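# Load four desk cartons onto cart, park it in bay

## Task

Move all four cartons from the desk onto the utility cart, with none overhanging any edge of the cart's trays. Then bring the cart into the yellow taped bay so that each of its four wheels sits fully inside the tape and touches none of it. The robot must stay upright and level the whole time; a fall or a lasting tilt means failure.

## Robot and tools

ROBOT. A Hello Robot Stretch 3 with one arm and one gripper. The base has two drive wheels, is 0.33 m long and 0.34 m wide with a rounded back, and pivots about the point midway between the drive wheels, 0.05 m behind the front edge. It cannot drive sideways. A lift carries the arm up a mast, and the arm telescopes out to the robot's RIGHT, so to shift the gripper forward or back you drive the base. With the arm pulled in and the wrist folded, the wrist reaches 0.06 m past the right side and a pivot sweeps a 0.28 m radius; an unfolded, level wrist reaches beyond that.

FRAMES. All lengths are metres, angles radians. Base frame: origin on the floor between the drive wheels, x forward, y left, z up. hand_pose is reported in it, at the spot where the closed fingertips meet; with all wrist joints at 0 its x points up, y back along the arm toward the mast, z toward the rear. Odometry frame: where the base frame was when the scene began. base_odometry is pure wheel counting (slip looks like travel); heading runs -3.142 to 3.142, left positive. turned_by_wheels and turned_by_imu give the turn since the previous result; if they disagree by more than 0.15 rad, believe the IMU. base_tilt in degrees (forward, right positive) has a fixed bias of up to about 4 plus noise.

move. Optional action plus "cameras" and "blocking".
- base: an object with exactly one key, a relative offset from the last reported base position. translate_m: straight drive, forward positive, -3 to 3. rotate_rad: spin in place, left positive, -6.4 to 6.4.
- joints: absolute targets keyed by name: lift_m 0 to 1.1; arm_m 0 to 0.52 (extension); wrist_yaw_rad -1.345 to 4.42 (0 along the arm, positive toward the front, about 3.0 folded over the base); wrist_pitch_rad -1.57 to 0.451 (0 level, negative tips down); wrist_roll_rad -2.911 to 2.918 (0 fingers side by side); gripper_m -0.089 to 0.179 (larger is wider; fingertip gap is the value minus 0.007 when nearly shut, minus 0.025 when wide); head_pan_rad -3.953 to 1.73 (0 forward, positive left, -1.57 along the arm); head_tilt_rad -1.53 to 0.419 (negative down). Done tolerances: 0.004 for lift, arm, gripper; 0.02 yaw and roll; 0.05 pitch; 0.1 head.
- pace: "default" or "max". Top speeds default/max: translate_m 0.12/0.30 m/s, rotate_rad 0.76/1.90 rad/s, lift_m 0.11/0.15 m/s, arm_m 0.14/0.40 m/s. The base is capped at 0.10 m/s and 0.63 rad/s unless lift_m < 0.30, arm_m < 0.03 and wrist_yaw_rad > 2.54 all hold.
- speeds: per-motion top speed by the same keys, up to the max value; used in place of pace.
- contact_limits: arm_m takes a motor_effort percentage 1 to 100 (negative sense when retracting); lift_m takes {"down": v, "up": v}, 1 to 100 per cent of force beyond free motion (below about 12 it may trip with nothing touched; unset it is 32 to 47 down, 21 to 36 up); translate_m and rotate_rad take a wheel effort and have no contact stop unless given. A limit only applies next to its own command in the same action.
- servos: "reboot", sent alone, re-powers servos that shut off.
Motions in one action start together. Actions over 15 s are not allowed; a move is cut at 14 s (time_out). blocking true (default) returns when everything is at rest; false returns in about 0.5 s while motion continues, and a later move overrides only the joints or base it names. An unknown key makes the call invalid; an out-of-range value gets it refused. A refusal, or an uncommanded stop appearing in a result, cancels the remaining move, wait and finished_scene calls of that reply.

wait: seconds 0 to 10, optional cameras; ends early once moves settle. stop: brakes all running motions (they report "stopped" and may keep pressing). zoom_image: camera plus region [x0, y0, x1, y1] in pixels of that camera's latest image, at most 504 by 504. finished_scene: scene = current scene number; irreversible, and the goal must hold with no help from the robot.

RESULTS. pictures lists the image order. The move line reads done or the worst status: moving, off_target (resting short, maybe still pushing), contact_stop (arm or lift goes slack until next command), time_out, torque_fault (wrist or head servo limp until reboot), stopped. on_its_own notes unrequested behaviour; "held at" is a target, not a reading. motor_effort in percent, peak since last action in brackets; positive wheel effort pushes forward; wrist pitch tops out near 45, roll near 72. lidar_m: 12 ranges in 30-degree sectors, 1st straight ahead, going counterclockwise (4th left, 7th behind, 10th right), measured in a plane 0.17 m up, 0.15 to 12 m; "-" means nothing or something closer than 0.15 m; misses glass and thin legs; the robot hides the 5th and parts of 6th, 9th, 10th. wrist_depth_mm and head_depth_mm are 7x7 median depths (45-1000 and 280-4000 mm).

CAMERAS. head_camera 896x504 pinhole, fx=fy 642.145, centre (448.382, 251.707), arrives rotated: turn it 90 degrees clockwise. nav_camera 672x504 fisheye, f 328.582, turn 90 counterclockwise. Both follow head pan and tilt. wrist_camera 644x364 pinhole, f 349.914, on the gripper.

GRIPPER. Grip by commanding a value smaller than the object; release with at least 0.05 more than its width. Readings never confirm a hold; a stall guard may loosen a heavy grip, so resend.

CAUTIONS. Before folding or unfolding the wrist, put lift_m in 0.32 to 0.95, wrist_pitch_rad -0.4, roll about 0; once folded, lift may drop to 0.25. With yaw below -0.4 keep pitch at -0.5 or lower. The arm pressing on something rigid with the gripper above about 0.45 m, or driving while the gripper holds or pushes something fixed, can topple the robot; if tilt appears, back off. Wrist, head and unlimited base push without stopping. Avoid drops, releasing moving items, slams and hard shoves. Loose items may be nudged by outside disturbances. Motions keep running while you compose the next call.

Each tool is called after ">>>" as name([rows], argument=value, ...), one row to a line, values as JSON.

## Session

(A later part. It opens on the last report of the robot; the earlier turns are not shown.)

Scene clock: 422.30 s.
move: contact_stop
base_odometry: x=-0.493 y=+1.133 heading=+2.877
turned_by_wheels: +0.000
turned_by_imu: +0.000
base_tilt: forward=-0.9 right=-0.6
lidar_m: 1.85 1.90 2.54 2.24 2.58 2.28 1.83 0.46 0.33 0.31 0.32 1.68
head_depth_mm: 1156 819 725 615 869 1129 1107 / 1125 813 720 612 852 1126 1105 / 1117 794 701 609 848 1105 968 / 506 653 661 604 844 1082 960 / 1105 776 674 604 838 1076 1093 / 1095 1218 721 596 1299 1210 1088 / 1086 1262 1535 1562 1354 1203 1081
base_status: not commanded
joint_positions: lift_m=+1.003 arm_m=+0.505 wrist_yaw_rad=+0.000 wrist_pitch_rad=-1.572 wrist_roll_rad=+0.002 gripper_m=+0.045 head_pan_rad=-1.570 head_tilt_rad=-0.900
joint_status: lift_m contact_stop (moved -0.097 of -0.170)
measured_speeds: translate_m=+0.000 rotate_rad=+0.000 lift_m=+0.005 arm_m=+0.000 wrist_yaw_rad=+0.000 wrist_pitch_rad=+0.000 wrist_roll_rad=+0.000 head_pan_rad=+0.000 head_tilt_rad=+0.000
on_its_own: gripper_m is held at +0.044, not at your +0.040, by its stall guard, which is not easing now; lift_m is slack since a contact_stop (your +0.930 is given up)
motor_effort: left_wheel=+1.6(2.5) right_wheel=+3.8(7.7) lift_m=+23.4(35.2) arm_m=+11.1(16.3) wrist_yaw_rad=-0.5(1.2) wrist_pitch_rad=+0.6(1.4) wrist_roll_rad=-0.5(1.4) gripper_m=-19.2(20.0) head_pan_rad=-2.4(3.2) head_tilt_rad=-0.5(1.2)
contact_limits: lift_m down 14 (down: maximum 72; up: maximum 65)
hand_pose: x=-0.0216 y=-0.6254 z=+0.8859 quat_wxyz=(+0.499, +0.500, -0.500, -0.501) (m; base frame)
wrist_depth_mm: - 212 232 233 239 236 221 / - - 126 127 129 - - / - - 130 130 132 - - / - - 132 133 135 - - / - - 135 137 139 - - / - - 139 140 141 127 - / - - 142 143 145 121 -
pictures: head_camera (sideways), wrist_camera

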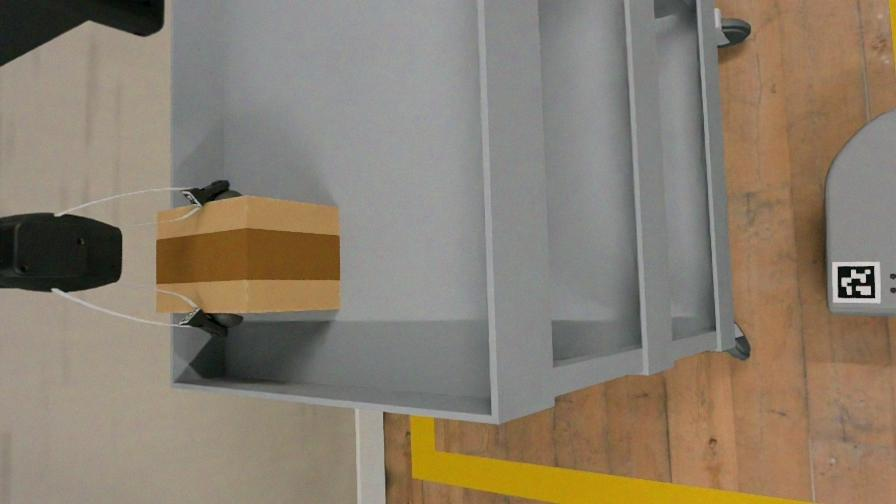

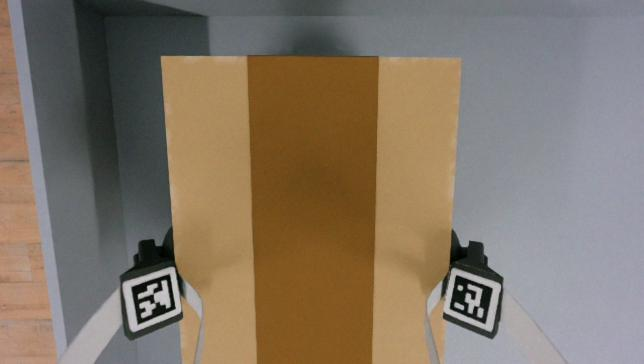

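>>> move(joints={"gripper_m":0.165}, cameras=[])

>>> move(joints={"lift_m":1.1}, cameras=["wrist_camera"])

>>> move(joints={"arm_m":0.05,"gripper_m":0.179}, cameras=[])

>>> move(base={"rotate_rad":2.693}, cameras=[])

>>> move(base={"translate_m":0.67}, cameras=[])

>>> move(base={"translate_m":0.656}, cameras=[])

>>> move(base={"rotate_rad":2.09}, joints={"head_tilt_rad":-0.6}, cameras=[])

>>> move(joints={"arm_m":0.38})

Scene clock: 437.90 s.
move: done
base_odometry: x=-0.493 y=+1.133 heading=+2.877
turned_by_wheels: +0.000
turned_by_imu: +0.001
base_tilt: forward=-1.0 right=-0.5
lidar_m: 1.84 1.90 2.53 2.23 2.58 2.28 1.83 0.46 0.33 0.31 0.32 1.68
head_depth_mm: 1160 818 726 614 855 1128 1112 / 1131 812 718 612 849 1125 1102 / 1116 798 700 609 846 1106 965 / 508 653 663 604 848 1083 957 / 1097 771 675 603 835 1072 1097 / 1092 1216 721 595 1288 1207 1089 / 1085 1264 1522 1553 1368 1206 1082
base_status: not commanded
joint_positions: lift_m=+1.005 arm_m=+0.505 wrist_yaw_rad=+0.000 wrist_pitch_rad=-1.571 wrist_roll_rad=+0.002 gripper_m=+0.165 head_pan_rad=-1.570 head_tilt_rad=-0.900
joint_status: all done
measured_speeds: all 0
on_its_own: lift_m is slack since a contact_stop (your +0.930 is given up)
motor_effort: left_wheel=+1.7(3.2) right_wheel=+3.9(4.1) lift_m=+28.7(29.0) arm_m=+5.0(6.9) wrist_yaw_rad=-0.1(1.1) wrist_pitch_rad=+0.4(0.8) wrist_roll_rad=-0.6(0.7) gripper_m=-0.4(88.7) head_pan_rad=-3.2(3.6) head_tilt_rad=-1.5(2.1)
contact_limits: lift_m down 14 (down: maximum 72; up: maximum 65)
hand_pose: x=-0.0216 y=-0.6259 z=+0.8871 quat_wxyz=(+0.500, +0.500, -0.500, -0.501) (m; base frame)
wrist_depth_mm: - 212 231 215 235 238 240 / - - 126 128 130 - - / - - 129 130 132 - - / - - 132 134 136 - - / - - 135 137 139 - - / - - 139 140 141 127 - / - - 142 143 145 - 108
pictures: none
No camera images: "cameras" was empty.

Scene clock: 439.60 s.
move: done
base_odometry: x=-0.493 y=+1.133 heading=+2.877
turned_by_wheels: +0.000
turned_by_imu: +0.000
base_tilt: forward=-1.0 right=-0.6
lidar_m: 1.85 1.89 2.53 2.24 2.58 2.28 1.84 0.46 0.33 0.31 0.32 1.68
head_depth_mm: 1137 822 722 617 855 1130 1109 / 1123 819 722 612 848 1127 1106 / 1090 796 698 609 846 1105 965 / 1100 652 662 605 842 1084 961 / 1082 780 673 600 841 1075 1088 / 1090 1219 722 595 1293 1207 1090 / 1083 1271 1521 1560 1366 1202 1083
base_status: not commanded
joint_positions: lift_m=+1.100 arm_m=+0.505 wrist_yaw_rad=+0.000 wrist_pitch_rad=-1.571 wrist_roll_rad=+0.002 gripper_m=+0.165 head_pan_rad=-1.570 head_tilt_rad=-0.900
joint_status: all done
measured_speeds: all 0
motor_effort: left_wheel=+1.4(2.5) right_wheel=+3.7(4.0) lift_m=+32.2(34.5) arm_m=+2.6(4.6) wrist_yaw_rad=-1.1(1.1) wrist_pitch_rad=+0.5(0.6) wrist_roll_rad=-0.6(0.7) gripper_m=+0.0(0.7) head_pan_rad=-2.5(3.9) head_tilt_rad=-0.2(1.8)
hand_pose: x=-0.0216 y=-0.6259 z=+0.9825 quat_wxyz=(+0.500, +0.500, -0.500, -0.501) (m; base frame)
wrist_depth_mm: - - - - - - - / - - - 222 - - - / - - 225 226 227 - - / - - 231 231 233 - - / - - 234 237 238 - - / - - 240 244 246 127 - / - - - - - - 108
pictures: wrist_camera

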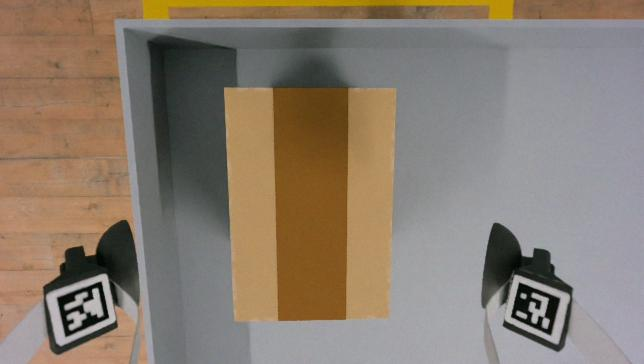

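Scene clock: 444.13 s.
move: done
base_odometry: x=-0.493 y=+1.133 heading=+2.877
turned_by_wheels: +0.000
turned_by_imu: +0.001
base_tilt: forward=-0.9 right=-0.6
lidar_m: 1.84 1.90 2.54 2.24 2.59 2.28 1.83 0.46 0.33 0.31 0.32 1.68
head_depth_mm: - 817 724 615 304 1125 1106 / - - - - 852 1129 1104 / - - - - 851 1099 962 / - - - - 844 1080 962 / 1104 791 707 591 839 1076 1092 / 1094 1216 722 591 578 1209 1089 / 1081 1266 1514 1559 1341 1211 1083
base_status: not commanded
joint_positions: lift_m=+1.100 arm_m=+0.050 wrist_yaw_rad=+0.000 wrist_pitch_rad=-1.570 wrist_roll_rad=+0.002 gripper_m=+0.179 head_pan_rad=-1.570 head_tilt_rad=-0.900
joint_status: all done
measured_speeds: all 0
motor_effort: left_wheel=+1.3(2.9) right_wheel=+3.7(4.1) lift_m=+31.8(32.5) arm_m=-17.6(19.0) wrist_yaw_rad=-0.4(1.2) wrist_pitch_rad=+0.4(0.6) wrist_roll_rad=-0.5(0.7) gripper_m=-0.1(65.9) head_pan_rad=-2.7(4.4) head_tilt_rad=-0.7(2.3)
hand_pose: x=-0.0216 y=-0.1710 z=+0.9825 quat_wxyz=(+0.500, +0.499, -0.500, -0.501) (m; base frame)
wrist_depth_mm: - - 267 269 271 275 277 / - - - - - - - / - - - - - - - / - - - - - - - / - - - - - - - / - - - - - 127 - / - - - - - - -
pictures: none
No camera images: "cameras" was empty.

Scene clock: 449.50 s.
move: done
base_odometry: x=-0.493 y=+1.133 heading=-0.713
turned_by_wheels: +2.692
turned_by_imu: +2.688
base_tilt: forward=-1.0 right=-0.6
lidar_m: 2.28 1.84 0.41 0.32 0.31 1.31 1.89 1.85 1.96 2.57 2.23 2.66
head_depth_mm: - 2214 1886 1606 304 1238 1113 / - - - - 1386 1235 1100 / - - - - 1372 1225 969 / - - - - 1380 1222 959 / 2442 2219 1879 1549 1372 1212 1090 / 2326 2215 1821 1572 1347 1210 1088 / 2156 2142 1811 1549 1335 1209 1085
base_status: done
joint_positions: lift_m=+1.100 arm_m=+0.050 wrist_yaw_rad=+0.000 wrist_pitch_rad=-1.570 wrist_roll_rad=+0.002 gripper_m=+0.179 head_pan_rad=-1.570 head_tilt_rad=-0.900
joint_status: not commanded
measured_speeds: all 0
motor_effort: left_wheel=-9.1(14.3) right_wheel=+11.7(15.3) lift_m=+31.5(32.1) arm_m=-17.6(18.4) wrist_yaw_rad=-0.6(1.1) wrist_pitch_rad=+0.5(0.7) wrist_roll_rad=-0.6(0.7) gripper_m=-0.1(1.3) head_pan_rad=-4.9(5.1) head_tilt_rad=-2.1(2.7)
hand_pose: x=-0.0216 y=-0.1710 z=+0.9825 quat_wxyz=(+0.500, +0.499, -0.500, -0.501) (m; base frame)
wrist_depth_mm: - - - - - - - / - - - - - - - / - - - - - - - / - - - - - - - / - - - - - - - / - - - - - 127 - / - - - - - - -
pictures: none
No camera images: "cameras" was empty.

Scene clock: 457.30 s.
move: done
base_odometry: x=+0.013 y=+0.695 heading=-0.714
turned_by_wheels: +0.000
turned_by_imu: +0.006
base_tilt: forward=-1.0 right=-0.6
lidar_m: 1.62 1.24 1.78 1.55 0.62 0.64 2.35 2.46 2.61 2.16 1.92 1.63
head_depth_mm: - 2212 1891 1609 304 1238 1104 / - - - - 1389 1231 1098 / - - - - 1381 1224 959 / - - - - 1370 1221 965 / 2096 2136 1869 1545 1376 1222 1090 / 1984 2100 1828 1566 1346 1215 1082 / 1923 2033 1822 1553 1326 1206 1077
base_status: done
joint_positions: lift_m=+1.100 arm_m=+0.050 wrist_yaw_rad=+0.000 wrist_pitch_rad=-1.570 wrist_roll_rad=+0.002 gripper_m=+0.179 head_pan_rad=-1.570 head_tilt_rad=-0.900
joint_status: not commanded
measured_speeds: all 0
motor_effort: left_wheel=-2.0(7.6) right_wheel=+10.0(15.4) lift_m=+30.8(31.8) arm_m=-15.9(18.1) wrist_yaw_rad=-1.1(1.3) wrist_pitch_rad=+0.5(0.6) wrist_roll_rad=-0.5(0.7) gripper_m=+0.5(1.2) head_pan_rad=-4.8(6.1) head_tilt_rad=-3.4(4.0)
hand_pose: x=-0.0216 y=-0.1710 z=+0.9825 quat_wxyz=(+0.500, +0.499, -0.500, -0.501) (m; base frame)
wrist_depth_mm: - - - - - - - / - - - - - - - / - - - - - - - / - - - - - - - / - - - - - - - / - - - - - 127 - / - - - - - - 119
pictures: none
No camera images: "cameras" was empty.

Scene clock: 464.97 s.
move: done
base_odometry: x=+0.509 y=+0.265 heading=-0.714
turned_by_wheels: +0.000
turned_by_imu: +0.005
base_tilt: forward=-0.9 right=-0.6
lidar_m: 1.11 1.08 0.76 1.67 1.83 1.13 1.38 3.04 2.27 1.81 1.93 1.00
head_depth_mm: - 2217 1875 1596 305 1235 1107 / - - - - 1389 1231 1099 / - - - - 1370 1221 963 / - - - - 1372 1219 958 / 1832 2071 1878 1551 1379 1218 1094 / 1769 2038 1817 1566 1338 1209 1086 / 1687 1940 1812 1562 1331 1209 1082
base_status: done
joint_positions: lift_m=+1.100 arm_m=+0.050 wrist_yaw_rad=+0.000 wrist_pitch_rad=-1.570 wrist_roll_rad=+0.002 gripper_m=+0.179 head_pan_rad=-1.570 head_tilt_rad=-0.900
joint_status: not commanded
measured_speeds: all 0
motor_effort: left_wheel=-1.4(8.0) right_wheel=+10.6(14.2) lift_m=+30.2(31.0) arm_m=-14.0(16.5) wrist_yaw_rad=-0.3(1.2) wrist_pitch_rad=+0.2(0.6) wrist_roll_rad=-0.5(0.7) gripper_m=-0.1(1.3) head_pan_rad=-4.8(6.1) head_tilt_rad=-4.5(4.6)
hand_pose: x=-0.0216 y=-0.1710 z=+0.9825 quat_wxyz=(+0.500, +0.499, -0.500, -0.501) (m; base frame)
wrist_depth_mm: - - - - - - - / - - - - - - - / - - - - - - - / - - - - - - - / - - - - - - - / - - - - - 127 - / - - - - - - -
pictures: none
No camera images: "cameras" was empty.

Scene clock: 469.37 s.
move: done
base_odometry: x=+0.509 y=+0.265 heading=+1.376
turned_by_wheels: +2.090
turned_by_imu: +2.085
base_tilt: forward=-0.9 right=-0.6
lidar_m: 1.81 1.13 1.42 3.04 2.27 1.81 1.93 1.00 1.10 1.08 0.76 1.71
head_depth_mm: - - - 917 775 638 577 / - - - - - - 562 / - - - - - - 559 / - 974 - - - - 559 / 897 997 1127 968 666 613 570 / 901 1003 1123 963 715 609 1117 / 910 1016 1126 921 754 625 564
base_status: done
joint_positions: lift_m=+1.100 arm_m=+0.050 wrist_yaw_rad=+0.000 wrist_pitch_rad=-1.570 wrist_roll_rad=+0.002 gripper_m=+0.179 head_pan_rad=-1.570 head_tilt_rad=-0.599
joint_status: all done
measured_speeds: all 0
motor_effort: left_wheel=-11.0(15.1) right_wheel=+8.7(15.1) lift_m=+30.0(30.5) arm_m=-17.4(18.3) wrist_yaw_rad=-1.0(1.1) wrist_pitch_rad=+0.3(0.7) wrist_roll_rad=-0.4(0.8) gripper_m=+0.4(1.1) head_pan_rad=-3.8(5.6) head_tilt_rad=-0.2(5.6)
hand_pose: x=-0.0216 y=-0.1710 z=+0.9825 quat_wxyz=(+0.500, +0.499, -0.500, -0.501) (m; base frame)
wrist_depth_mm: - - - - - - - / - - - - - - - / - - - - - - - / - - - - - - - / - - - - - - - / - - - - - 126 - / - - - - - - -
pictures: none
No camera images: "cameras" was empty.

Scene clock: 473.00 s.
move: done
base_odometry: x=+0.509 y=+0.265 heading=+1.376
turned_by_wheels: +0.000
turned_by_imu: +0.000
base_tilt: forward=-1.0 right=-0.6
lidar_m: 1.81 1.13 1.42 3.04 2.27 1.81 1.93 1.00 1.10 1.08 0.76 1.71
head_depth_mm: 899 971 1091 988 776 638 554 / 866 979 1097 981 771 635 561 / 376 970 1105 945 724 633 562 / 381 402 1107 973 666 630 558 / 897 995 1113 969 668 628 570 / 900 1002 1127 927 714 623 567 / 906 1005 1120 922 753 621 565
base_status: not commanded
joint_positions: lift_m=+1.100 arm_m=+0.380 wrist_yaw_rad=+0.000 wrist_pitch_rad=-1.570 wrist_roll_rad=+0.002 gripper_m=+0.179 head_pan_rad=-1.570 head_tilt_rad=-0.599
joint_status: all done
measured_speeds: all 0
motor_effort: left_wheel=-10.2(11.7) right_wheel=+8.4(8.8) lift_m=+29.7(30.1) arm_m=+16.1(18.6) wrist_yaw_rad=-0.8(1.3) wrist_pitch_rad=+0.4(0.7) wrist_roll_rad=-0.5(0.7) gripper_m=-0.2(1.1) head_pan_rad=-3.4(4.9) head_tilt_rad=-4.0(4.6)
hand_pose: x=-0.0216 y=-0.5010 z=+0.9825 quat_wxyz=(+0.500, +0.499, -0.500, -0.501) (m; base frame)
wrist_depth_mm: 343 - - - - - - / 379 - 288 296 - - - / - 293 296 298 300 - - / - - 301 304 308 - - / - - - - - - - / - - - - - 127 118 / - - - - - - -
pictures: head_camera (sideways), nav_camera (sideways), wrist_camera

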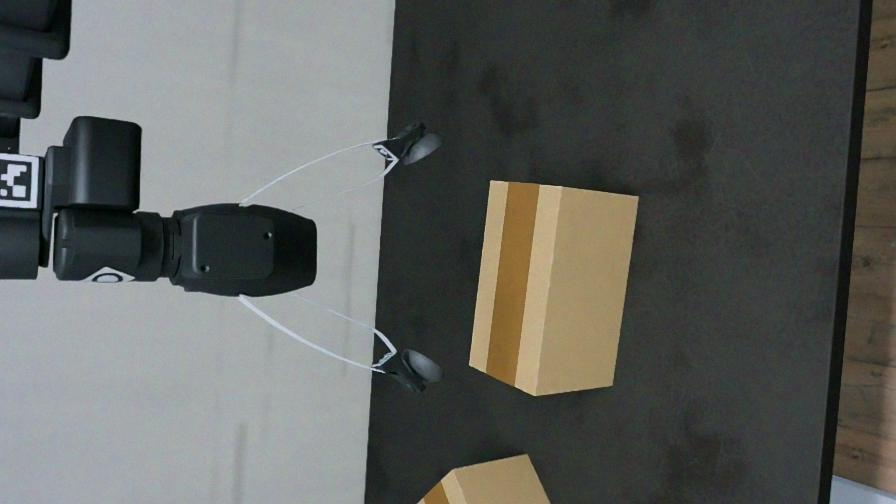

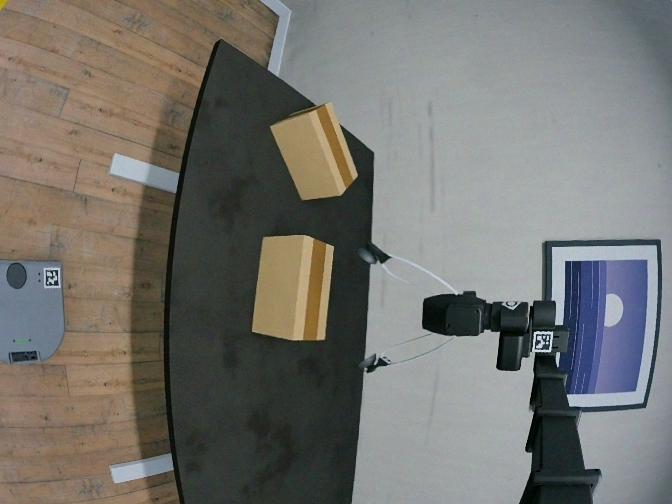

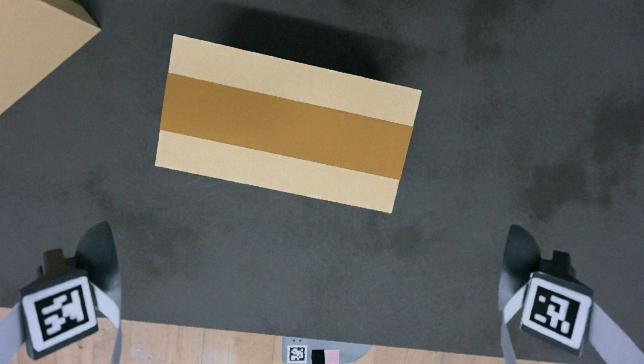

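>>> move(base={"translate_m":0.0225}, joints={"arm_m":0.433,"wrist_roll_rad":-1.375}, cameras=[])

>>> move(joints={"lift_m":0.98}, cameras=["wrist_camera"])

Scene clock: 487.50 s.
move: done
base_odometry: x=+0.513 y=+0.287 heading=+1.375
turned_by_wheels: +0.000
turned_by_imu: +0.000
base_tilt: forward=-0.9 right=-0.5
lidar_m: 1.79 1.11 1.38 3.04 2.29 1.83 1.95 1.01 1.10 1.09 0.75 1.71
head_depth_mm: 900 971 1089 990 773 637 564 / 869 975 1103 985 773 633 563 / 420 951 1108 978 673 631 561 / 425 464 638 716 666 629 571 / 899 952 1125 957 674 628 569 / 902 1000 1125 962 733 624 569 / 907 1011 1126 857 750 620 1103
base_status: done
joint_positions: lift_m=+1.100 arm_m=+0.433 wrist_yaw_rad=+0.000 wrist_pitch_rad=-1.569 wrist_roll_rad=-1.370 gripper_m=+0.179 head_pan_rad=-1.570 head_tilt_rad=-0.600
joint_status: all done
measured_speeds: all 0
motor_effort: left_wheel=+2.4(7.2) right_wheel=+4.5(11.2) lift_m=+29.2(29.6) arm_m=+15.8(18.3) wrist_yaw_rad=-0.6(1.3) wrist_pitch_rad=+0.2(0.5) wrist_roll_rad=-1.4(2.8) gripper_m=+0.4(1.1) head_pan_rad=-3.0(3.9) head_tilt_rad=-4.7(5.2)
hand_pose: x=-0.0214 y=-0.5544 z=+0.9824 quat_wxyz=(+0.704, +0.703, -0.070, -0.071) (m; base frame)
wrist_depth_mm: - - - - - - - / - - - 293 - - - / - - 294 299 - - - / - - 304 305 - - - / - - - 313 - - - / - - - 322 - 127 118 / - 448 - - - - -
pictures: none
No camera images: "cameras" was empty.

Scene clock: 489.43 s.
move: done
base_odometry: x=+0.513 y=+0.287 heading=+1.375
turned_by_wheels: +0.000
turned_by_imu: +0.000
base_tilt: forward=-0.9 right=-0.5
lidar_m: 1.79 1.11 1.38 3.03 2.29 1.83 1.95 1.01 1.11 1.09 0.75 1.71
head_depth_mm: 875 954 - - 776 635 563 / 882 390 1070 980 770 633 562 / 885 483 1089 974 673 631 561 / 893 493 524 716 667 627 571 / 901 998 1068 962 673 628 569 / 902 997 1129 960 734 620 567 / 907 1010 1114 861 753 621 1104
base_status: not commanded
joint_positions: lift_m=+0.980 arm_m=+0.433 wrist_yaw_rad=+0.000 wrist_pitch_rad=-1.569 wrist_roll_rad=-1.371 gripper_m=+0.179 head_pan_rad=-1.570 head_tilt_rad=-0.600
joint_status: all done
measured_speeds: all 0
motor_effort: left_wheel=+2.1(3.3) right_wheel=+4.8(4.8) lift_m=+25.3(27.5) arm_m=+12.3(16.0) wrist_yaw_rad=-0.7(1.1) wrist_pitch_rad=+0.3(0.4) wrist_roll_rad=-1.3(1.6) gripper_m=+0.7(1.0) head_pan_rad=-2.6(3.5) head_tilt_rad=-3.0(4.7)
hand_pose: x=-0.0214 y=-0.5544 z=+0.8624 quat_wxyz=(+0.704, +0.703, -0.070, -0.071) (m; base frame)
wrist_depth_mm: - - - - - - - / - - 172 174 177 - - / - - 177 178 181 - - / - - 181 182 185 - - / - - 185 187 189 - - / - - 190 192 195 127 118 / - - 197 196 200 - -
pictures: wrist_camera

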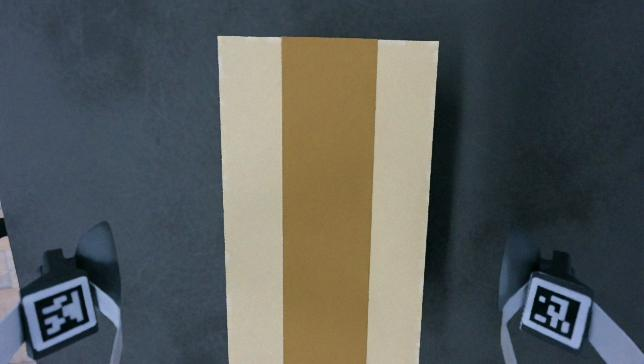

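>>> move(joints={"lift_m":0.892}, cameras=[])

>>> move(joints={"gripper_m":0.04}, cameras=[])

>>> move(joints={"lift_m":1.1}, speeds={"lift_m":0.06}, cameras=["head_camera"])

>>> move(joints={"arm_m":0.13,"wrist_roll_rad":-1.57}, cameras=[])

>>> move(base={"rotate_rad":1.077}, cameras=[])

>>> move(base={"translate_m":0.67}, cameras=[])

>>> move(base={"translate_m":0.671}, cameras=[])

>>> move(base={"rotate_rad":0.4}, joints={"head_tilt_rad":-0.9})

Scene clock: 513.80 s.
move: done
base_odometry: x=+0.513 y=+0.287 heading=+1.375
turned_by_wheels: +0.000
turned_by_imu: +0.001
base_tilt: forward=-0.9 right=-0.5
lidar_m: 1.79 1.11 1.38 3.04 2.29 1.83 1.95 1.01 1.11 1.09 0.75 1.71
head_depth_mm: 874 971 1087 886 - - 566 / 885 981 1039 338 747 633 562 / 889 980 535 976 673 633 559 / 893 987 540 592 653 629 571 / 898 998 1126 712 671 626 570 / 903 1008 1134 959 733 622 566 / 903 1011 1130 855 753 619 1107
base_status: not commanded
joint_positions: lift_m=+0.892 arm_m=+0.433 wrist_yaw_rad=+0.000 wrist_pitch_rad=-1.543 wrist_roll_rad=-1.371 gripper_m=+0.179 head_pan_rad=-1.570 head_tilt_rad=-0.600
joint_status: all done
measured_speeds: all 0
motor_effort: left_wheel=+1.9(3.3) right_wheel=+4.5(4.8) lift_m=+23.4(27.6) arm_m=+3.0(6.0) wrist_yaw_rad=-0.6(1.2) wrist_pitch_rad=-4.5(5.0) wrist_roll_rad=-1.3(1.5) gripper_m=-0.2(0.8) head_pan_rad=-1.9(3.5) head_tilt_rad=-3.1(4.7)
hand_pose: x=-0.0214 y=-0.5610 z=+0.7739 quat_wxyz=(+0.713, +0.694, -0.071, -0.070) (m; base frame)
wrist_depth_mm: 189 84 85 86 89 91 210 / 192 86 87 - 90 94 216 / 199 88 90 91 92 95 221 / 201 90 91 93 95 97 228 / 205 92 94 95 97 100 234 / - 94 - 98 100 103 238 / - - 98 101 103 105 -
pictures: none
No camera images: "cameras" was empty.

Scene clock: 515.93 s.
move: done
base_odometry: x=+0.513 y=+0.287 heading=+1.375
turned_by_wheels: +0.000
turned_by_imu: +0.000
base_tilt: forward=-0.9 right=-0.5
lidar_m: 1.79 1.11 1.38 3.03 2.29 1.83 1.95 1.01 1.10 1.09 0.75 1.71
head_depth_mm: 875 974 1091 887 - - 565 / 880 983 1040 339 747 633 562 / 888 982 535 976 672 632 559 / 894 987 541 593 653 628 571 / 899 996 1127 713 669 629 570 / 900 1004 1130 959 734 624 567 / 909 1008 1125 859 753 622 1100
base_status: not commanded
joint_positions: lift_m=+0.892 arm_m=+0.433 wrist_yaw_rad=+0.000 wrist_pitch_rad=-1.543 wrist_roll_rad=-1.371 gripper_m=+0.042 head_pan_rad=-1.570 head_tilt_rad=-0.600
joint_status: all done
measured_speeds: all 0
motor_effort: left_wheel=+3.0(3.3) right_wheel=+4.6(4.8) lift_m=+22.9(23.6) arm_m=-1.1(2.7) wrist_yaw_rad=-0.4(1.0) wrist_pitch_rad=-4.6(5.0) wrist_roll_rad=-1.3(1.5) gripper_m=-45.1(99.8) head_pan_rad=-1.6(2.8) head_tilt_rad=-2.2(4.4)
hand_pose: x=-0.0214 y=-0.5610 z=+0.7739 quat_wxyz=(+0.713, +0.694, -0.071, -0.070) (m; base frame)
wrist_depth_mm: 189 84 86 87 90 91 213 / 193 87 88 - 91 214 217 / 198 88 90 92 92 96 224 / 203 91 92 94 96 98 230 / 207 93 95 96 98 101 234 / - - - 98 101 104 240 / - 98 99 101 103 106 116
pictures: none
No camera images: "cameras" was empty.

Scene clock: 520.00 s.
move: done
base_odometry: x=+0.513 y=+0.287 heading=+1.375
turned_by_wheels: +0.000
turned_by_imu: +0.001
base_tilt: forward=-1.0 right=-0.6
lidar_m: 1.79 1.11 1.38 3.03 2.29 1.83 1.95 1.02 1.11 1.09 0.75 1.71
head_depth_mm: 901 973 1092 987 776 637 565 / 870 979 1093 981 772 634 562 / 420 956 1067 559 744 630 560 / 426 464 609 560 764 631 571 / 900 956 1092 570 762 626 569 / 903 992 1131 891 757 627 566 / 906 1012 1120 784 749 621 1105
base_status: not commanded
joint_positions: lift_m=+1.100 arm_m=+0.433 wrist_yaw_rad=+0.000 wrist_pitch_rad=-1.559 wrist_roll_rad=-1.374 gripper_m=+0.045 head_pan_rad=-1.570 head_tilt_rad=-0.600
joint_status: all done
measured_speeds: all 0
on_its_own: gripper_m is held at +0.044, not at your +0.040, by its stall guard, which is not easing now
motor_effort: left_wheel=-1.0(2.6) right_wheel=+1.7(4.7) lift_m=+38.6(41.7) arm_m=-10.7(11.2) wrist_yaw_rad=-0.2(0.9) wrist_pitch_rad=-1.6(6.3) wrist_roll_rad=-0.3(1.3) gripper_m=-20.6(46.1) head_pan_rad=-0.6(3.0) head_tilt_rad=-1.6(3.9)
hand_pose: x=-0.0214 y=-0.5570 z=+0.9822 quat_wxyz=(+0.708, +0.700, -0.070, -0.069) (m; base frame)
wrist_depth_mm: - - 127 126 128 - - / - - 129 129 131 - - / - - 132 133 135 - - / - - 135 135 137 - - / - - 138 139 141 - - / - - 143 143 144 126 - / - - 145 147 149 108 -
pictures: head_camera (sideways)

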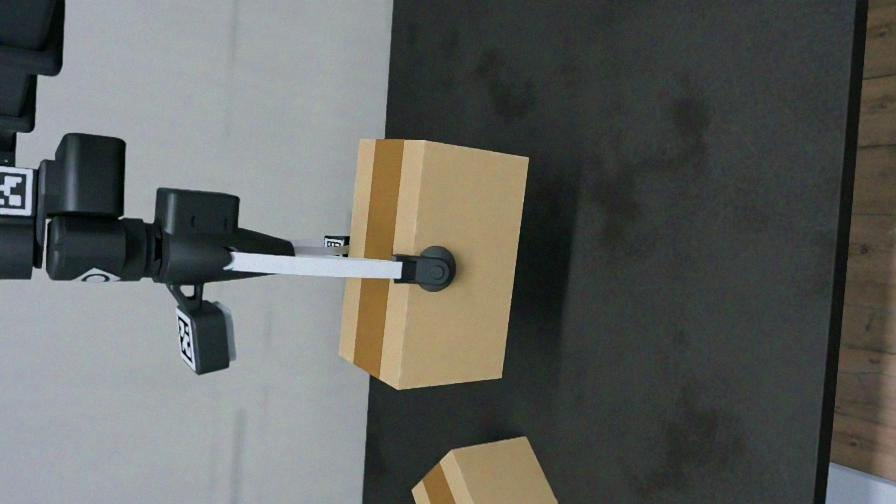

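Scene clock: 523.43 s.
move: done
base_odometry: x=+0.513 y=+0.287 heading=+1.375
turned_by_wheels: +0.000
turned_by_imu: +0.000
base_tilt: forward=-1.0 right=-0.6
lidar_m: 1.79 1.11 1.38 3.03 2.29 1.84 1.95 1.01 1.10 1.09 0.75 1.71
head_depth_mm: - - 1127 993 773 338 540 / - - 1105 909 771 322 342 / - - - - 767 320 337 / 907 - - - 374 318 332 / 898 1002 1123 901 761 317 330 / 899 1004 1128 - 757 316 326 / 910 1010 1121 770 750 606 1082
base_status: not commanded
joint_positions: lift_m=+1.100 arm_m=+0.130 wrist_yaw_rad=+0.000 wrist_pitch_rad=-1.559 wrist_roll_rad=-1.566 gripper_m=+0.045 head_pan_rad=-1.570 head_tilt_rad=-0.600
joint_status: all done
measured_speeds: all 0
on_its_own: gripper_m is held at +0.044, not at your +0.040, by its stall guard, which is not easing now
motor_effort: left_wheel=-0.9(1.9) right_wheel=+1.7(2.1) lift_m=+33.5(38.8) arm_m=-16.6(19.8) wrist_yaw_rad=+0.0(0.7) wrist_pitch_rad=-1.9(1.9) wrist_roll_rad=-1.4(3.3) gripper_m=-19.7(22.0) head_pan_rad=+0.0(2.1) head_tilt_rad=-1.3(2.8)
hand_pose: x=-0.0214 y=-0.2541 z=+0.9822 quat_wxyz=(+0.711, +0.703, -0.002, -0.002) (m; base frame)
wrist_depth_mm: - - 126 127 128 - - / - - 128 130 132 - - / - - 133 133 136 - - / 583 - 136 135 137 - - / - - 138 139 142 - - / - - 142 143 144 125 - / - - 145 147 148 107 -
pictures: none
No camera images: "cameras" was empty.

Scene clock: 526.23 s.
move: done
base_odometry: x=+0.513 y=+0.287 heading=+2.452
turned_by_wheels: +1.076
turned_by_imu: +1.075
base_tilt: forward=-1.0 right=-0.6
lidar_m: 1.46 3.04 2.29 1.83 1.95 1.02 1.10 1.09 0.75 1.81 1.79 1.11
head_depth_mm: - - 1534 1582 753 339 528 / - - 1729 1812 774 322 342 / - - - - 767 321 338 / 1658 - - - 374 319 333 / 1588 1737 1938 2001 1693 318 330 / 1503 1657 1857 - 1688 317 327 / 1449 1594 1775 1901 1683 1352 1137
base_status: done
joint_positions: lift_m=+1.100 arm_m=+0.130 wrist_yaw_rad=+0.000 wrist_pitch_rad=-1.559 wrist_roll_rad=-1.566 gripper_m=+0.045 head_pan_rad=-1.570 head_tilt_rad=-0.600
joint_status: not commanded
measured_speeds: all 0
on_its_own: gripper_m is held at +0.044, not at your +0.040, by its stall guard, which is not easing now
motor_effort: left_wheel=-8.7(15.3) right_wheel=+11.0(14.6) lift_m=+33.8(33.8) arm_m=-15.3(16.8) wrist_yaw_rad=-0.5(0.7) wrist_pitch_rad=-1.7(2.0) wrist_roll_rad=-1.3(1.5) gripper_m=-20.6(22.0) head_pan_rad=+0.0(1.6) head_tilt_rad=-0.4(2.5)
hand_pose: x=-0.0214 y=-0.2541 z=+0.9822 quat_wxyz=(+0.711, +0.703, -0.002, -0.002) (m; base frame)
wrist_depth_mm: - - 127 127 128 - - / - - 128 129 131 - - / - - 132 133 134 - - / 598 - 136 136 137 - - / - - 138 139 142 - - / - - 142 143 144 126 - / - - 145 146 148 108 -
pictures: none
No camera images: "cameras" was empty.

Scene clock: 534.03 s.
move: done
base_odometry: x=-0.003 y=+0.714 heading=+2.452
turned_by_wheels: +0.000
turned_by_imu: +0.004
base_tilt: forward=-0.9 right=-0.6
lidar_m: 2.44 2.42 2.66 2.13 1.90 1.63 1.73 1.27 1.87 1.56 0.62 0.68
head_depth_mm: - - 2197 2196 1735 339 1161 / - - 2032 2027 1707 322 342 / - - - - 1722 321 338 / 1392 - - - 374 319 333 / 1337 1487 1650 1930 1702 318 330 / 1293 1430 1590 - 1690 316 326 / 1243 1387 1530 1682 1686 1093 1057
base_status: done
joint_positions: lift_m=+1.100 arm_m=+0.130 wrist_yaw_rad=+0.000 wrist_pitch_rad=-1.559 wrist_roll_rad=-1.566 gripper_m=+0.045 head_pan_rad=-1.570 head_tilt_rad=-0.600
joint_status: not commanded
measured_speeds: all 0
on_its_own: gripper_m is held at +0.044, not at your +0.040, by its stall guard, which is not easing now
motor_effort: left_wheel=-2.4(6.1) right_wheel=+10.5(15.3) lift_m=+38.4(38.5) arm_m=-17.4(18.6) wrist_yaw_rad=-0.3(0.8) wrist_pitch_rad=-1.7(2.0) wrist_roll_rad=-1.3(1.5) gripper_m=-20.4(21.4) head_pan_rad=+1.4(2.1) head_tilt_rad=+1.5(1.8)
hand_pose: x=-0.0214 y=-0.2541 z=+0.9822 quat_wxyz=(+0.711, +0.703, -0.002, -0.002) (m; base frame)
wrist_depth_mm: - - 126 127 128 - - / - - 128 129 132 - - / - - 132 132 134 - - / 597 - 136 136 138 - - / - - 138 139 141 - - / - - 143 143 144 - - / - - 146 146 149 - -
pictures: none
No camera images: "cameras" was empty.

Scene clock: 541.87 s.
move: done
base_odometry: x=-0.521 y=+1.141 heading=+2.451
turned_by_wheels: +0.000
turned_by_imu: +0.004
base_tilt: forward=-0.9 right=-0.6
lidar_m: 2.20 1.79 1.98 2.17 2.40 2.68 2.29 1.88 0.47 0.38 0.37 1.42
head_depth_mm: - - 1784 828 689 339 1158 / - - 1590 796 602 322 342 / - - - - 577 321 338 / 1172 - - - 374 319 333 / 1138 1255 1372 782 663 317 330 / 1084 1199 1320 - 659 317 327 / 1050 1154 1279 797 658 500 1111
base_status: done
joint_positions: lift_m=+1.100 arm_m=+0.130 wrist_yaw_rad=+0.000 wrist_pitch_rad=-1.559 wrist_roll_rad=-1.566 gripper_m=+0.045 head_pan_rad=-1.570 head_tilt_rad=-0.600
joint_status: not commanded
measured_speeds: all 0
on_its_own: gripper_m is held at +0.044, not at your +0.040, by its stall guard, which is not easing now
motor_effort: left_wheel=-1.6(6.6) right_wheel=+11.1(15.6) lift_m=+39.7(40.1) arm_m=-15.2(17.4) wrist_yaw_rad=-0.2(0.9) wrist_pitch_rad=-1.6(2.1) wrist_roll_rad=-1.2(1.4) gripper_m=-21.1(21.5) head_pan_rad=+1.5(2.9) head_tilt_rad=+3.2(3.7)
hand_pose: x=-0.0214 y=-0.2541 z=+0.9822 quat_wxyz=(+0.711, +0.703, -0.002, -0.002) (m; base frame)
wrist_depth_mm: - - 126 127 129 - - / - - 128 129 131 - - / - - 132 132 134 - - / 589 - 135 135 138 306 - / - - 138 139 142 307 - / - - 143 143 144 129 - / - - 145 147 149 125 -
pictures: none
No camera images: "cameras" was empty.

Scene clock: 543.60 s.
move: done
base_odometry: x=-0.521 y=+1.141 heading=+2.851
turned_by_wheels: +0.399
turned_by_imu: +0.398
base_tilt: forward=-0.9 right=-0.6
lidar_m: 1.79 1.88 2.53 2.16 2.56 2.29 1.89 0.51 0.39 0.37 1.36 1.90
head_depth_mm: 1165 831 723 568 868 1180 1106 / - - 706 347 362 1171 1101 / - - 695 345 359 1169 964 / - - 693 343 320 1162 960 / 1157 1401 1561 342 353 1194 1090 / 1166 - 1602 340 349 1206 1085 / 1161 1363 1644 1550 1337 1199 1085
base_status: done
joint_positions: lift_m=+1.100 arm_m=+0.130 wrist_yaw_rad=+0.000 wrist_pitch_rad=-1.559 wrist_roll_rad=-1.566 gripper_m=+0.045 head_pan_rad=-1.570 head_tilt_rad=-0.900
joint_status: all done
measured_speeds: all 0
on_its_own: gripper_m is held at +0.044, not at your +0.040, by its stall guard, which is not easing now
motor_effort: left_wheel=-10.3(13.9) right_wheel=+9.9(15.8) lift_m=+39.6(40.1) arm_m=-16.8(17.0) wrist_yaw_rad=-0.5(0.8) wrist_pitch_rad=-1.8(2.0) wrist_roll_rad=-1.2(1.5) gripper_m=-20.7(21.4) head_pan_rad=+2.3(3.0) head_tilt_rad=-6.0(7.3)
hand_pose: x=-0.0214 y=-0.2541 z=+0.9822 quat_wxyz=(+0.711, +0.703, -0.002, -0.002) (m; base frame)
wrist_depth_mm: - - 127 127 129 - - / - - 128 129 132 - - / - - 132 133 134 - - / 593 - 135 136 138 - - / - - 138 139 142 - - / - - 143 144 143 126 370 / - - 145 147 149 108 -
pictures: head_camera (sideways), nav_camera (sideways), wrist_camera

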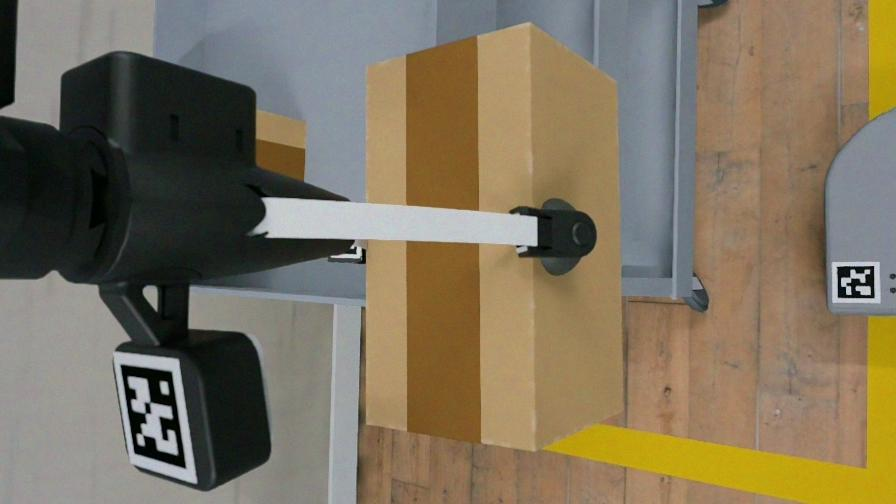

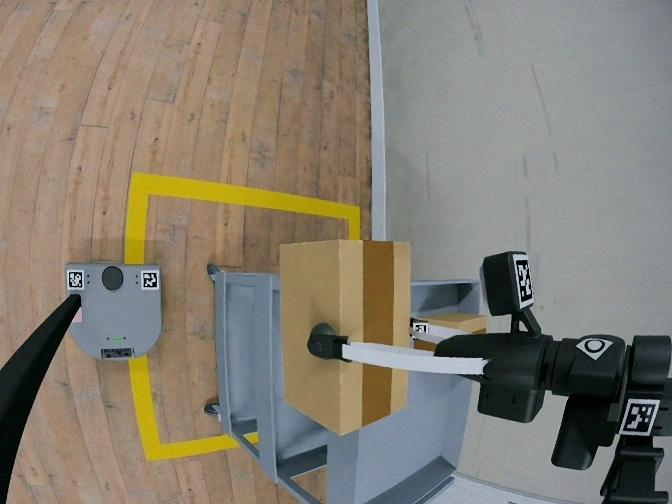

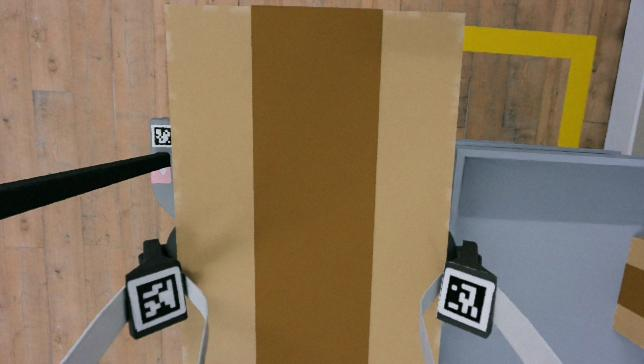

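>>> move(base={"rotate_rad":-0.09}, joints={"arm_m":0.37}, cameras=[])

>>> move(base={"translate_m":-0.06}, cameras=["head_camera","nav_camera","wrist_camera"])

Scene clock: 556.97 s.
move: done
base_odometry: x=-0.521 y=+1.141 heading=+2.761
turned_by_wheels: -0.089
turned_by_imu: -0.088
base_tilt: forward=-0.9 right=-0.5
lidar_m: 1.79 1.84 2.42 2.17 2.19 2.29 1.88 0.57 0.39 0.37 1.33 1.74
head_depth_mm: 1210 851 723 642 922 1189 1108 / 1193 822 688 638 916 1196 1105 / 1183 493 525 634 895 1183 961 / 392 463 523 602 890 1171 962 / 1155 488 521 591 903 1179 1090 / 1151 1275 1565 1556 1357 1211 1084 / 1139 1327 1605 1556 1351 1203 1081
base_status: done
joint_positions: lift_m=+1.100 arm_m=+0.370 wrist_yaw_rad=+0.000 wrist_pitch_rad=-1.559 wrist_roll_rad=-1.566 gripper_m=+0.045 head_pan_rad=-1.570 head_tilt_rad=-0.900
joint_status: all done
measured_speeds: all 0
on_its_own: gripper_m is held at +0.044, not at your +0.040, by its stall guard, which is not easing now
motor_effort: left_wheel=+10.8(12.1) right_wheel=-10.9(11.5) lift_m=+37.6(39.6) arm_m=+16.4(18.8) wrist_yaw_rad=-0.2(0.8) wrist_pitch_rad=-1.7(2.0) wrist_roll_rad=-1.2(1.3) gripper_m=-20.4(21.5) head_pan_rad=+2.9(4.8) head_tilt_rad=-4.3(6.2)
hand_pose: x=-0.0214 y=-0.4940 z=+0.9822 quat_wxyz=(+0.711, +0.703, -0.001, -0.002) (m; base frame)
wrist_depth_mm: - - 127 127 128 - - / - - 129 130 132 - - / - 975 132 132 134 - 357 / - - 136 136 137 299 294 / - - 138 139 141 245 245 / - - 142 144 144 249 253 / - - 145 147 148 125 259
pictures: none
No camera images: "cameras" was empty.

Scene clock: 558.67 s.
move: done
base_odometry: x=-0.465 y=+1.119 heading=+2.761
turned_by_wheels: +0.000
turned_by_imu: +0.000
base_tilt: forward=-1.0 right=-0.6
lidar_m: 1.85 1.89 2.59 2.17 2.50 2.23 1.83 0.57 0.40 0.38 0.39 1.75
head_depth_mm: 1207 849 723 611 923 1190 1107 / 1195 830 685 637 916 1185 1099 / 1181 492 526 636 910 1189 964 / 391 465 521 630 890 1158 958 / 1163 487 518 597 888 1161 1094 / 1152 773 654 586 1311 1216 1086 / 1136 1346 1601 1555 1351 1194 1087
base_status: done
joint_positions: lift_m=+1.100 arm_m=+0.370 wrist_yaw_rad=+0.000 wrist_pitch_rad=-1.559 wrist_roll_rad=-1.566 gripper_m=+0.045 head_pan_rad=-1.570 head_tilt_rad=-0.900
joint_status: not commanded
measured_speeds: all 0
on_its_own: gripper_m is held at +0.044, not at your +0.040, by its stall guard, which is not easing now
motor_effort: left_wheel=-3.1(7.0) right_wheel=-8.7(13.4) lift_m=+36.6(37.6) arm_m=+16.0(17.1) wrist_yaw_rad=+0.1(0.7) wrist_pitch_rad=-1.7(1.9) wrist_roll_rad=-1.2(1.4) gripper_m=-20.3(21.1) head_pan_rad=+4.2(4.7) head_tilt_rad=-4.1(6.0)
hand_pose: x=-0.0214 y=-0.4940 z=+0.9822 quat_wxyz=(+0.711, +0.703, -0.001, -0.002) (m; base frame)
wrist_depth_mm: - - 126 127 128 - - / - - 128 129 131 - - / - 974 132 132 135 235 236 / - - 135 136 138 241 242 / - - 138 140 142 243 248 / - - 143 143 144 129 373 / - - 145 147 148 107 396
pictures: head_camera (sideways), nav_camera (sideways), wrist_camera

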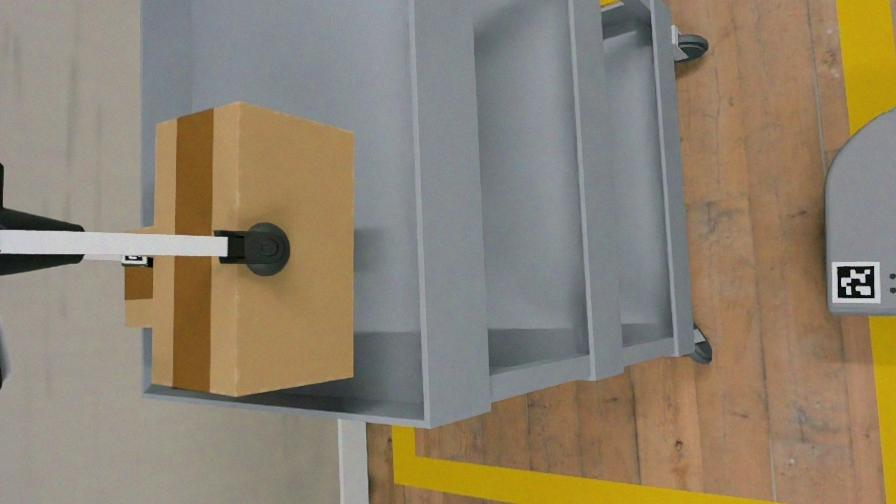

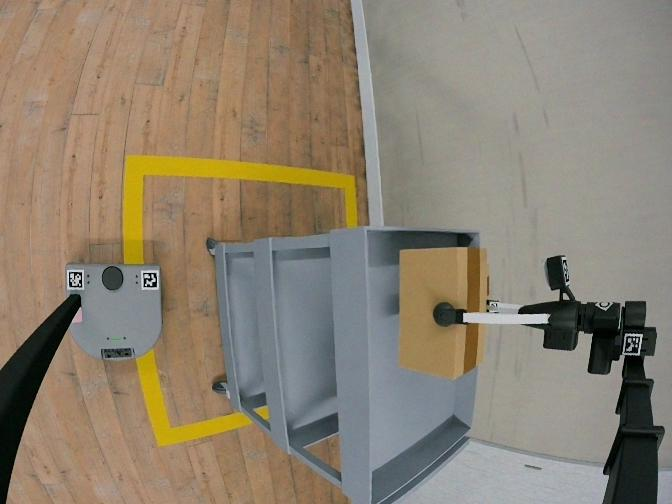

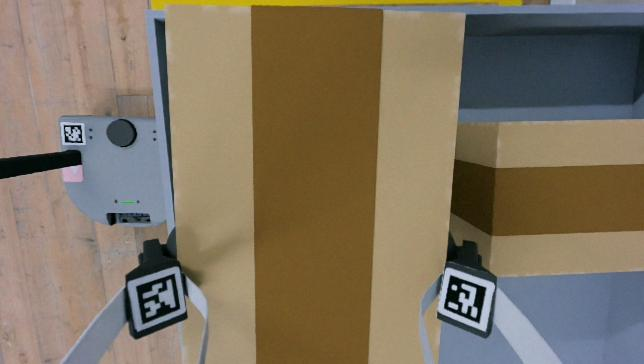

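>>> move(base={"translate_m":0.03}, cameras=[])

>>> move(joints={"lift_m":0.93}, speeds={"lift_m":0.04}, contact_limits={"lift_m":{"down":14}}, cameras=["head_camera","wrist_camera"])

Scene clock: 569.30 s.
move: done
base_odometry: x=-0.493 y=+1.130 heading=+2.762
turned_by_wheels: +0.000
turned_by_imu: +0.001
base_tilt: forward=-0.9 right=-0.6
lidar_m: 1.81 1.86 2.47 2.18 2.50 2.26 1.86 0.57 0.40 0.38 1.34 1.75
head_depth_mm: 1201 856 721 613 919 1203 1111 / 1194 828 684 640 919 1194 1111 / 1186 493 525 634 900 1183 963 / 390 464 523 603 891 1170 964 / 1165 487 520 593 872 1174 1089 / 1144 1271 1526 1491 1357 1208 1086 / 1136 1322 1593 1549 1345 1204 1082
base_status: done
joint_positions: lift_m=+1.100 arm_m=+0.370 wrist_yaw_rad=+0.000 wrist_pitch_rad=-1.559 wrist_roll_rad=-1.566 gripper_m=+0.045 head_pan_rad=-1.570 head_tilt_rad=-0.900
joint_status: not commanded
measured_speeds: all 0
on_its_own: gripper_m is held at +0.044, not at your +0.040, by its stall guard, which is not easing now
motor_effort: left_wheel=+5.8(10.6) right_wheel=+0.3(7.2) lift_m=+33.4(34.7) arm_m=+14.5(15.5) wrist_yaw_rad=-0.2(0.6) wrist_pitch_rad=-1.7(2.0) wrist_roll_rad=-1.3(1.3) gripper_m=-20.4(21.3) head_pan_rad=+4.3(5.1) head_tilt_rad=-4.0(5.0)
hand_pose: x=-0.0214 y=-0.4940 z=+0.9822 quat_wxyz=(+0.711, +0.703, -0.001, -0.002) (m; base frame)
wrist_depth_mm: - - 126 127 128 - - / - - 128 129 131 - - / - 926 132 132 134 - 352 / - - 136 136 138 240 243 / - - 138 139 141 244 246 / - - 143 143 144 247 253 / - - 145 147 148 108 389
pictures: none
No camera images: "cameras" was empty.

Scene clock: 572.40 s.
move: contact_stop
base_odometry: x=-0.493 y=+1.130 heading=+2.762
turned_by_wheels: +0.000
turned_by_imu: +0.000
base_tilt: forward=-0.9 right=-0.6
lidar_m: 1.82 1.87 2.46 2.17 2.51 2.27 1.86 0.57 0.40 0.38 1.34 1.74
head_depth_mm: 1219 852 725 613 918 1194 1102 / 1192 847 704 638 918 1199 1104 / 421 793 559 597 900 1190 963 / 404 475 551 596 891 1161 958 / 1109 782 553 589 870 1177 1098 / 1143 1310 1535 1498 1358 1211 1087 / 1139 1329 1599 1563 1355 1205 1084
base_status: not commanded
joint_positions: lift_m=+1.003 arm_m=+0.370 wrist_yaw_rad=+0.000 wrist_pitch_rad=-1.562 wrist_roll_rad=-1.566 gripper_m=+0.045 head_pan_rad=-1.570 head_tilt_rad=-0.900
joint_status: lift_m contact_stop (moved -0.097 of -0.170)
measured_speeds: translate_m=+0.000 rotate_rad=+0.000 lift_m=+0.004 arm_m=+0.000 wrist_yaw_rad=+0.000 wrist_pitch_rad=+0.000 wrist_roll_rad=+0.000 head_pan_rad=+0.000 head_tilt_rad=+0.000
on_its_own: gripper_m is held at +0.044, not at your +0.040, by its stall guard, which is not easing now; lift_m is slack since a contact_stop (your +0.930 is given up)
motor_effort: left_wheel=+5.1(7.6) right_wheel=+0.0(0.5) lift_m=+23.9(34.3) arm_m=+13.0(15.0) wrist_yaw_rad=-0.1(0.9) wrist_pitch_rad=-1.0(2.1) wrist_roll_rad=-1.2(1.4) gripper_m=-20.1(21.2) head_pan_rad=+3.9(5.6) head_tilt_rad=-3.2(4.8)
contact_limits: lift_m down 14 (down: maximum 72; up: maximum 65)
hand_pose: x=-0.0214 y=-0.4931 z=+0.8851 quat_wxyz=(+0.710, +0.704, -0.001, -0.002) (m; base frame)
wrist_depth_mm: 955 165 122 124 126 184 909 / 173 196 124 126 128 - - / 854 195 128 129 130 - - / 856 205 131 132 135 222 175 / - 202 133 135 138 208 152 / - - 137 138 141 132 153 / - - 141 142 145 114 154
pictures: head_camera (sideways), wrist_camera

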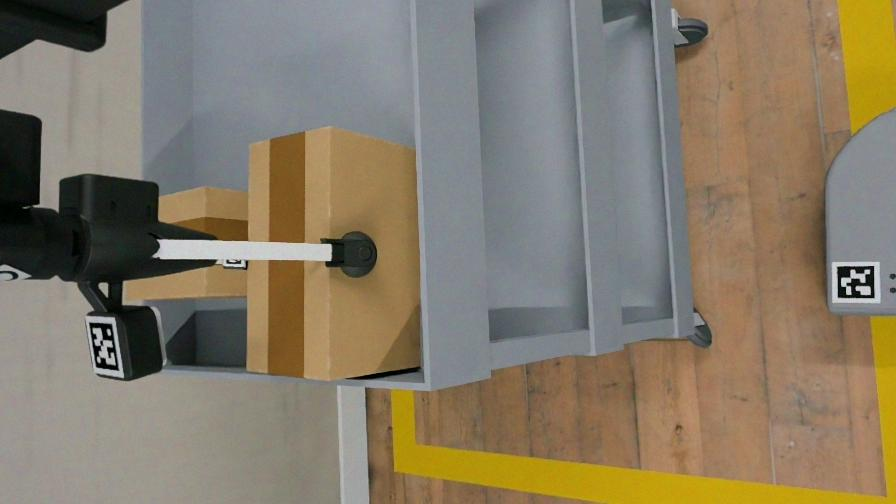

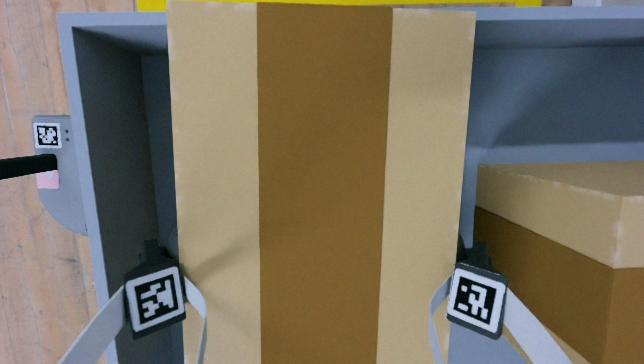

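>>> move(joints={"lift_m":1.03}, cameras=[])

>>> move(base={"translate_m":-0.022}, cameras=[])

>>> move(joints={"lift_m":0.93}, speeds={"lift_m":0.03}, contact_limits={"lift_m":{"down":14}}, cameras=["head_camera","wrist_camera"])

Scene clock: 583.73 s.
move: done
base_odometry: x=-0.493 y=+1.130 heading=+2.762
turned_by_wheels: +0.000
turned_by_imu: +0.001
base_tilt: forward=-0.9 right=-0.5
lidar_m: 1.82 1.86 2.46 2.17 2.51 2.26 1.86 0.57 0.40 0.38 1.33 1.74
head_depth_mm: 1204 854 725 643 923 1204 1106 / 1189 848 702 638 918 1194 1110 / 424 815 539 598 895 1188 960 / 396 564 533 594 888 1168 961 / 415 803 534 588 868 1177 1086 / 1118 1315 1516 1498 1362 1211 1087 / 1143 1331 1600 1545 1355 1201 1084
base_status: not commanded
joint_positions: lift_m=+1.030 arm_m=+0.370 wrist_yaw_rad=+0.000 wrist_pitch_rad=-1.557 wrist_roll_rad=-1.566 gripper_m=+0.045 head_pan_rad=-1.570 head_tilt_rad=-0.900
joint_status: all done
measured_speeds: all 0
on_its_own: gripper_m is held at +0.044, not at your +0.040, by its stall guard, which is not easing now
motor_effort: left_wheel=+6.2(7.0) right_wheel=+0.1(0.5) lift_m=+39.3(40.7) arm_m=+12.1(12.5) wrist_yaw_rad=+0.1(0.6) wrist_pitch_rad=-2.0(2.2) wrist_roll_rad=-1.3(1.3) gripper_m=-20.7(21.3) head_pan_rad=+4.3(4.8) head_tilt_rad=-2.7(4.1)
hand_pose: x=-0.0214 y=-0.4943 z=+0.9122 quat_wxyz=(+0.712, +0.703, -0.001, -0.002) (m; base frame)
wrist_depth_mm: 991 973 126 126 128 - - / - 198 128 129 131 - - / - 211 131 132 134 - - / - 207 135 135 137 236 175 / - 204 138 138 142 209 171 / - - 143 143 143 186 175 / - - 146 147 149 125 181
pictures: none
No camera images: "cameras" was empty.

Scene clock: 584.87 s.
move: done
base_odometry: x=-0.473 y=+1.122 heading=+2.762
turned_by_wheels: +0.000
turned_by_imu: +0.000
base_tilt: forward=-0.9 right=-0.6
lidar_m: 1.84 1.89 2.59 2.17 2.50 2.25 1.84 0.57 0.40 0.38 0.39 1.75
head_depth_mm: 1206 853 723 611 918 1197 1108 / 1191 847 705 637 916 1186 1104 / 424 841 540 597 909 1190 960 / 396 564 535 594 888 1166 961 / 415 689 534 590 886 1154 1088 / 1122 1248 655 614 1343 1206 1086 / 1138 1330 1613 1552 1356 1203 1079
base_status: done
joint_positions: lift_m=+1.030 arm_m=+0.370 wrist_yaw_rad=+0.000 wrist_pitch_rad=-1.557 wrist_roll_rad=-1.566 gripper_m=+0.045 head_pan_rad=-1.570 head_tilt_rad=-0.900
joint_status: not commanded
measured_speeds: all 0
on_its_own: gripper_m is held at +0.044, not at your +0.040, by its stall guard, which is not easing now
motor_effort: left_wheel=-2.5(8.2) right_wheel=-4.8(10.9) lift_m=+39.2(39.4) arm_m=+11.2(11.9) wrist_yaw_rad=-0.4(0.6) wrist_pitch_rad=-2.0(2.3) wrist_roll_rad=-1.3(1.4) gripper_m=-20.3(21.7) head_pan_rad=+3.0(5.0) head_tilt_rad=-1.4(3.6)
hand_pose: x=-0.0214 y=-0.4943 z=+0.9122 quat_wxyz=(+0.712, +0.703, -0.001, -0.002) (m; base frame)
wrist_depth_mm: 979 197 126 126 128 - - / 995 195 128 128 131 - - / - 205 131 132 134 221 164 / - 219 135 135 137 222 168 / - 206 138 139 141 210 171 / - - 142 143 144 186 177 / - - 145 147 149 125 179
pictures: none
No camera images: "cameras" was empty.

Scene clock: 586.57 s.
move: contact_stop
base_odometry: x=-0.473 y=+1.122 heading=+2.762
turned_by_wheels: +0.000
turned_by_imu: +0.000
base_tilt: forward=-0.9 right=-0.6
lidar_m: 1.84 1.89 2.60 2.17 2.50 2.24 1.84 0.57 0.40 0.38 0.39 1.75
head_depth_mm: 1227 854 725 609 919 1196 1113 / 1190 846 705 638 915 1198 1101 / 419 823 559 598 913 1193 963 / 403 477 551 595 891 1170 960 / 1113 673 553 592 888 1154 1087 / 1146 1249 669 607 1339 1200 1083 / 1144 1326 1598 1566 1363 1200 1087
base_status: not commanded
joint_positions: lift_m=+1.003 arm_m=+0.370 wrist_yaw_rad=+0.000 wrist_pitch_rad=-1.562 wrist_roll_rad=-1.566 gripper_m=+0.045 head_pan_rad=-1.570 head_tilt_rad=-0.900
joint_status: lift_m contact_stop (moved -0.027 of -0.100)
measured_speeds: translate_m=+0.000 rotate_rad=+0.000 lift_m=+0.002 arm_m=+0.000 wrist_yaw_rad=+0.000 wrist_pitch_rad=+0.000 wrist_roll_rad=+0.000 head_pan_rad=+0.000 head_tilt_rad=+0.000
on_its_own: gripper_m is held at +0.044, not at your +0.040, by its stall guard, which is not easing now; lift_m is slack since a contact_stop (your +0.930 is given up)
motor_effort: left_wheel=-2.0(3.5) right_wheel=-4.6(4.9) lift_m=+26.2(39.3) arm_m=+10.5(11.9) wrist_yaw_rad=+0.3(1.0) wrist_pitch_rad=-1.3(2.1) wrist_roll_rad=-1.3(1.3) gripper_m=-20.4(21.4) head_pan_rad=+3.2(4.6) head_tilt_rad=-3.3(3.9)
contact_limits: lift_m down 14 (down: maximum 72; up: maximum 65)
hand_pose: x=-0.0214 y=-0.4932 z=+0.8857 quat_wxyz=(+0.710, +0.704, -0.001, -0.002) (m; base frame)
wrist_depth_mm: 172 196 122 124 126 - - / 171 194 124 126 128 - - / 956 193 128 129 131 222 152 / 881 204 131 133 135 223 153 / - 201 134 135 138 211 153 / - - 138 139 141 132 153 / - - 141 142 146 113 156
pictures: head_camera (sideways), wrist_camera

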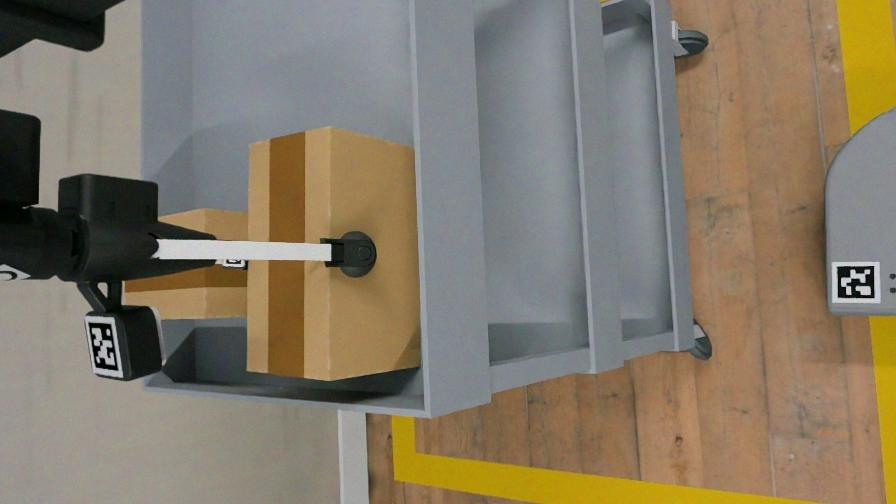

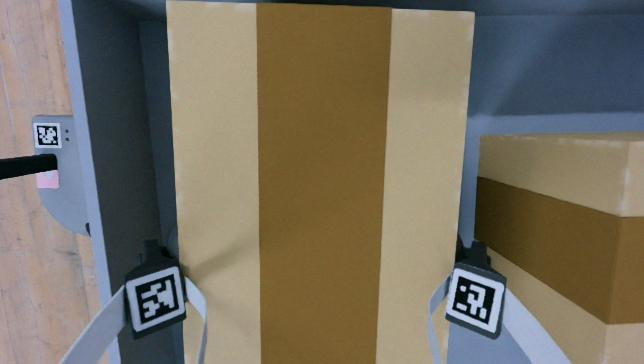

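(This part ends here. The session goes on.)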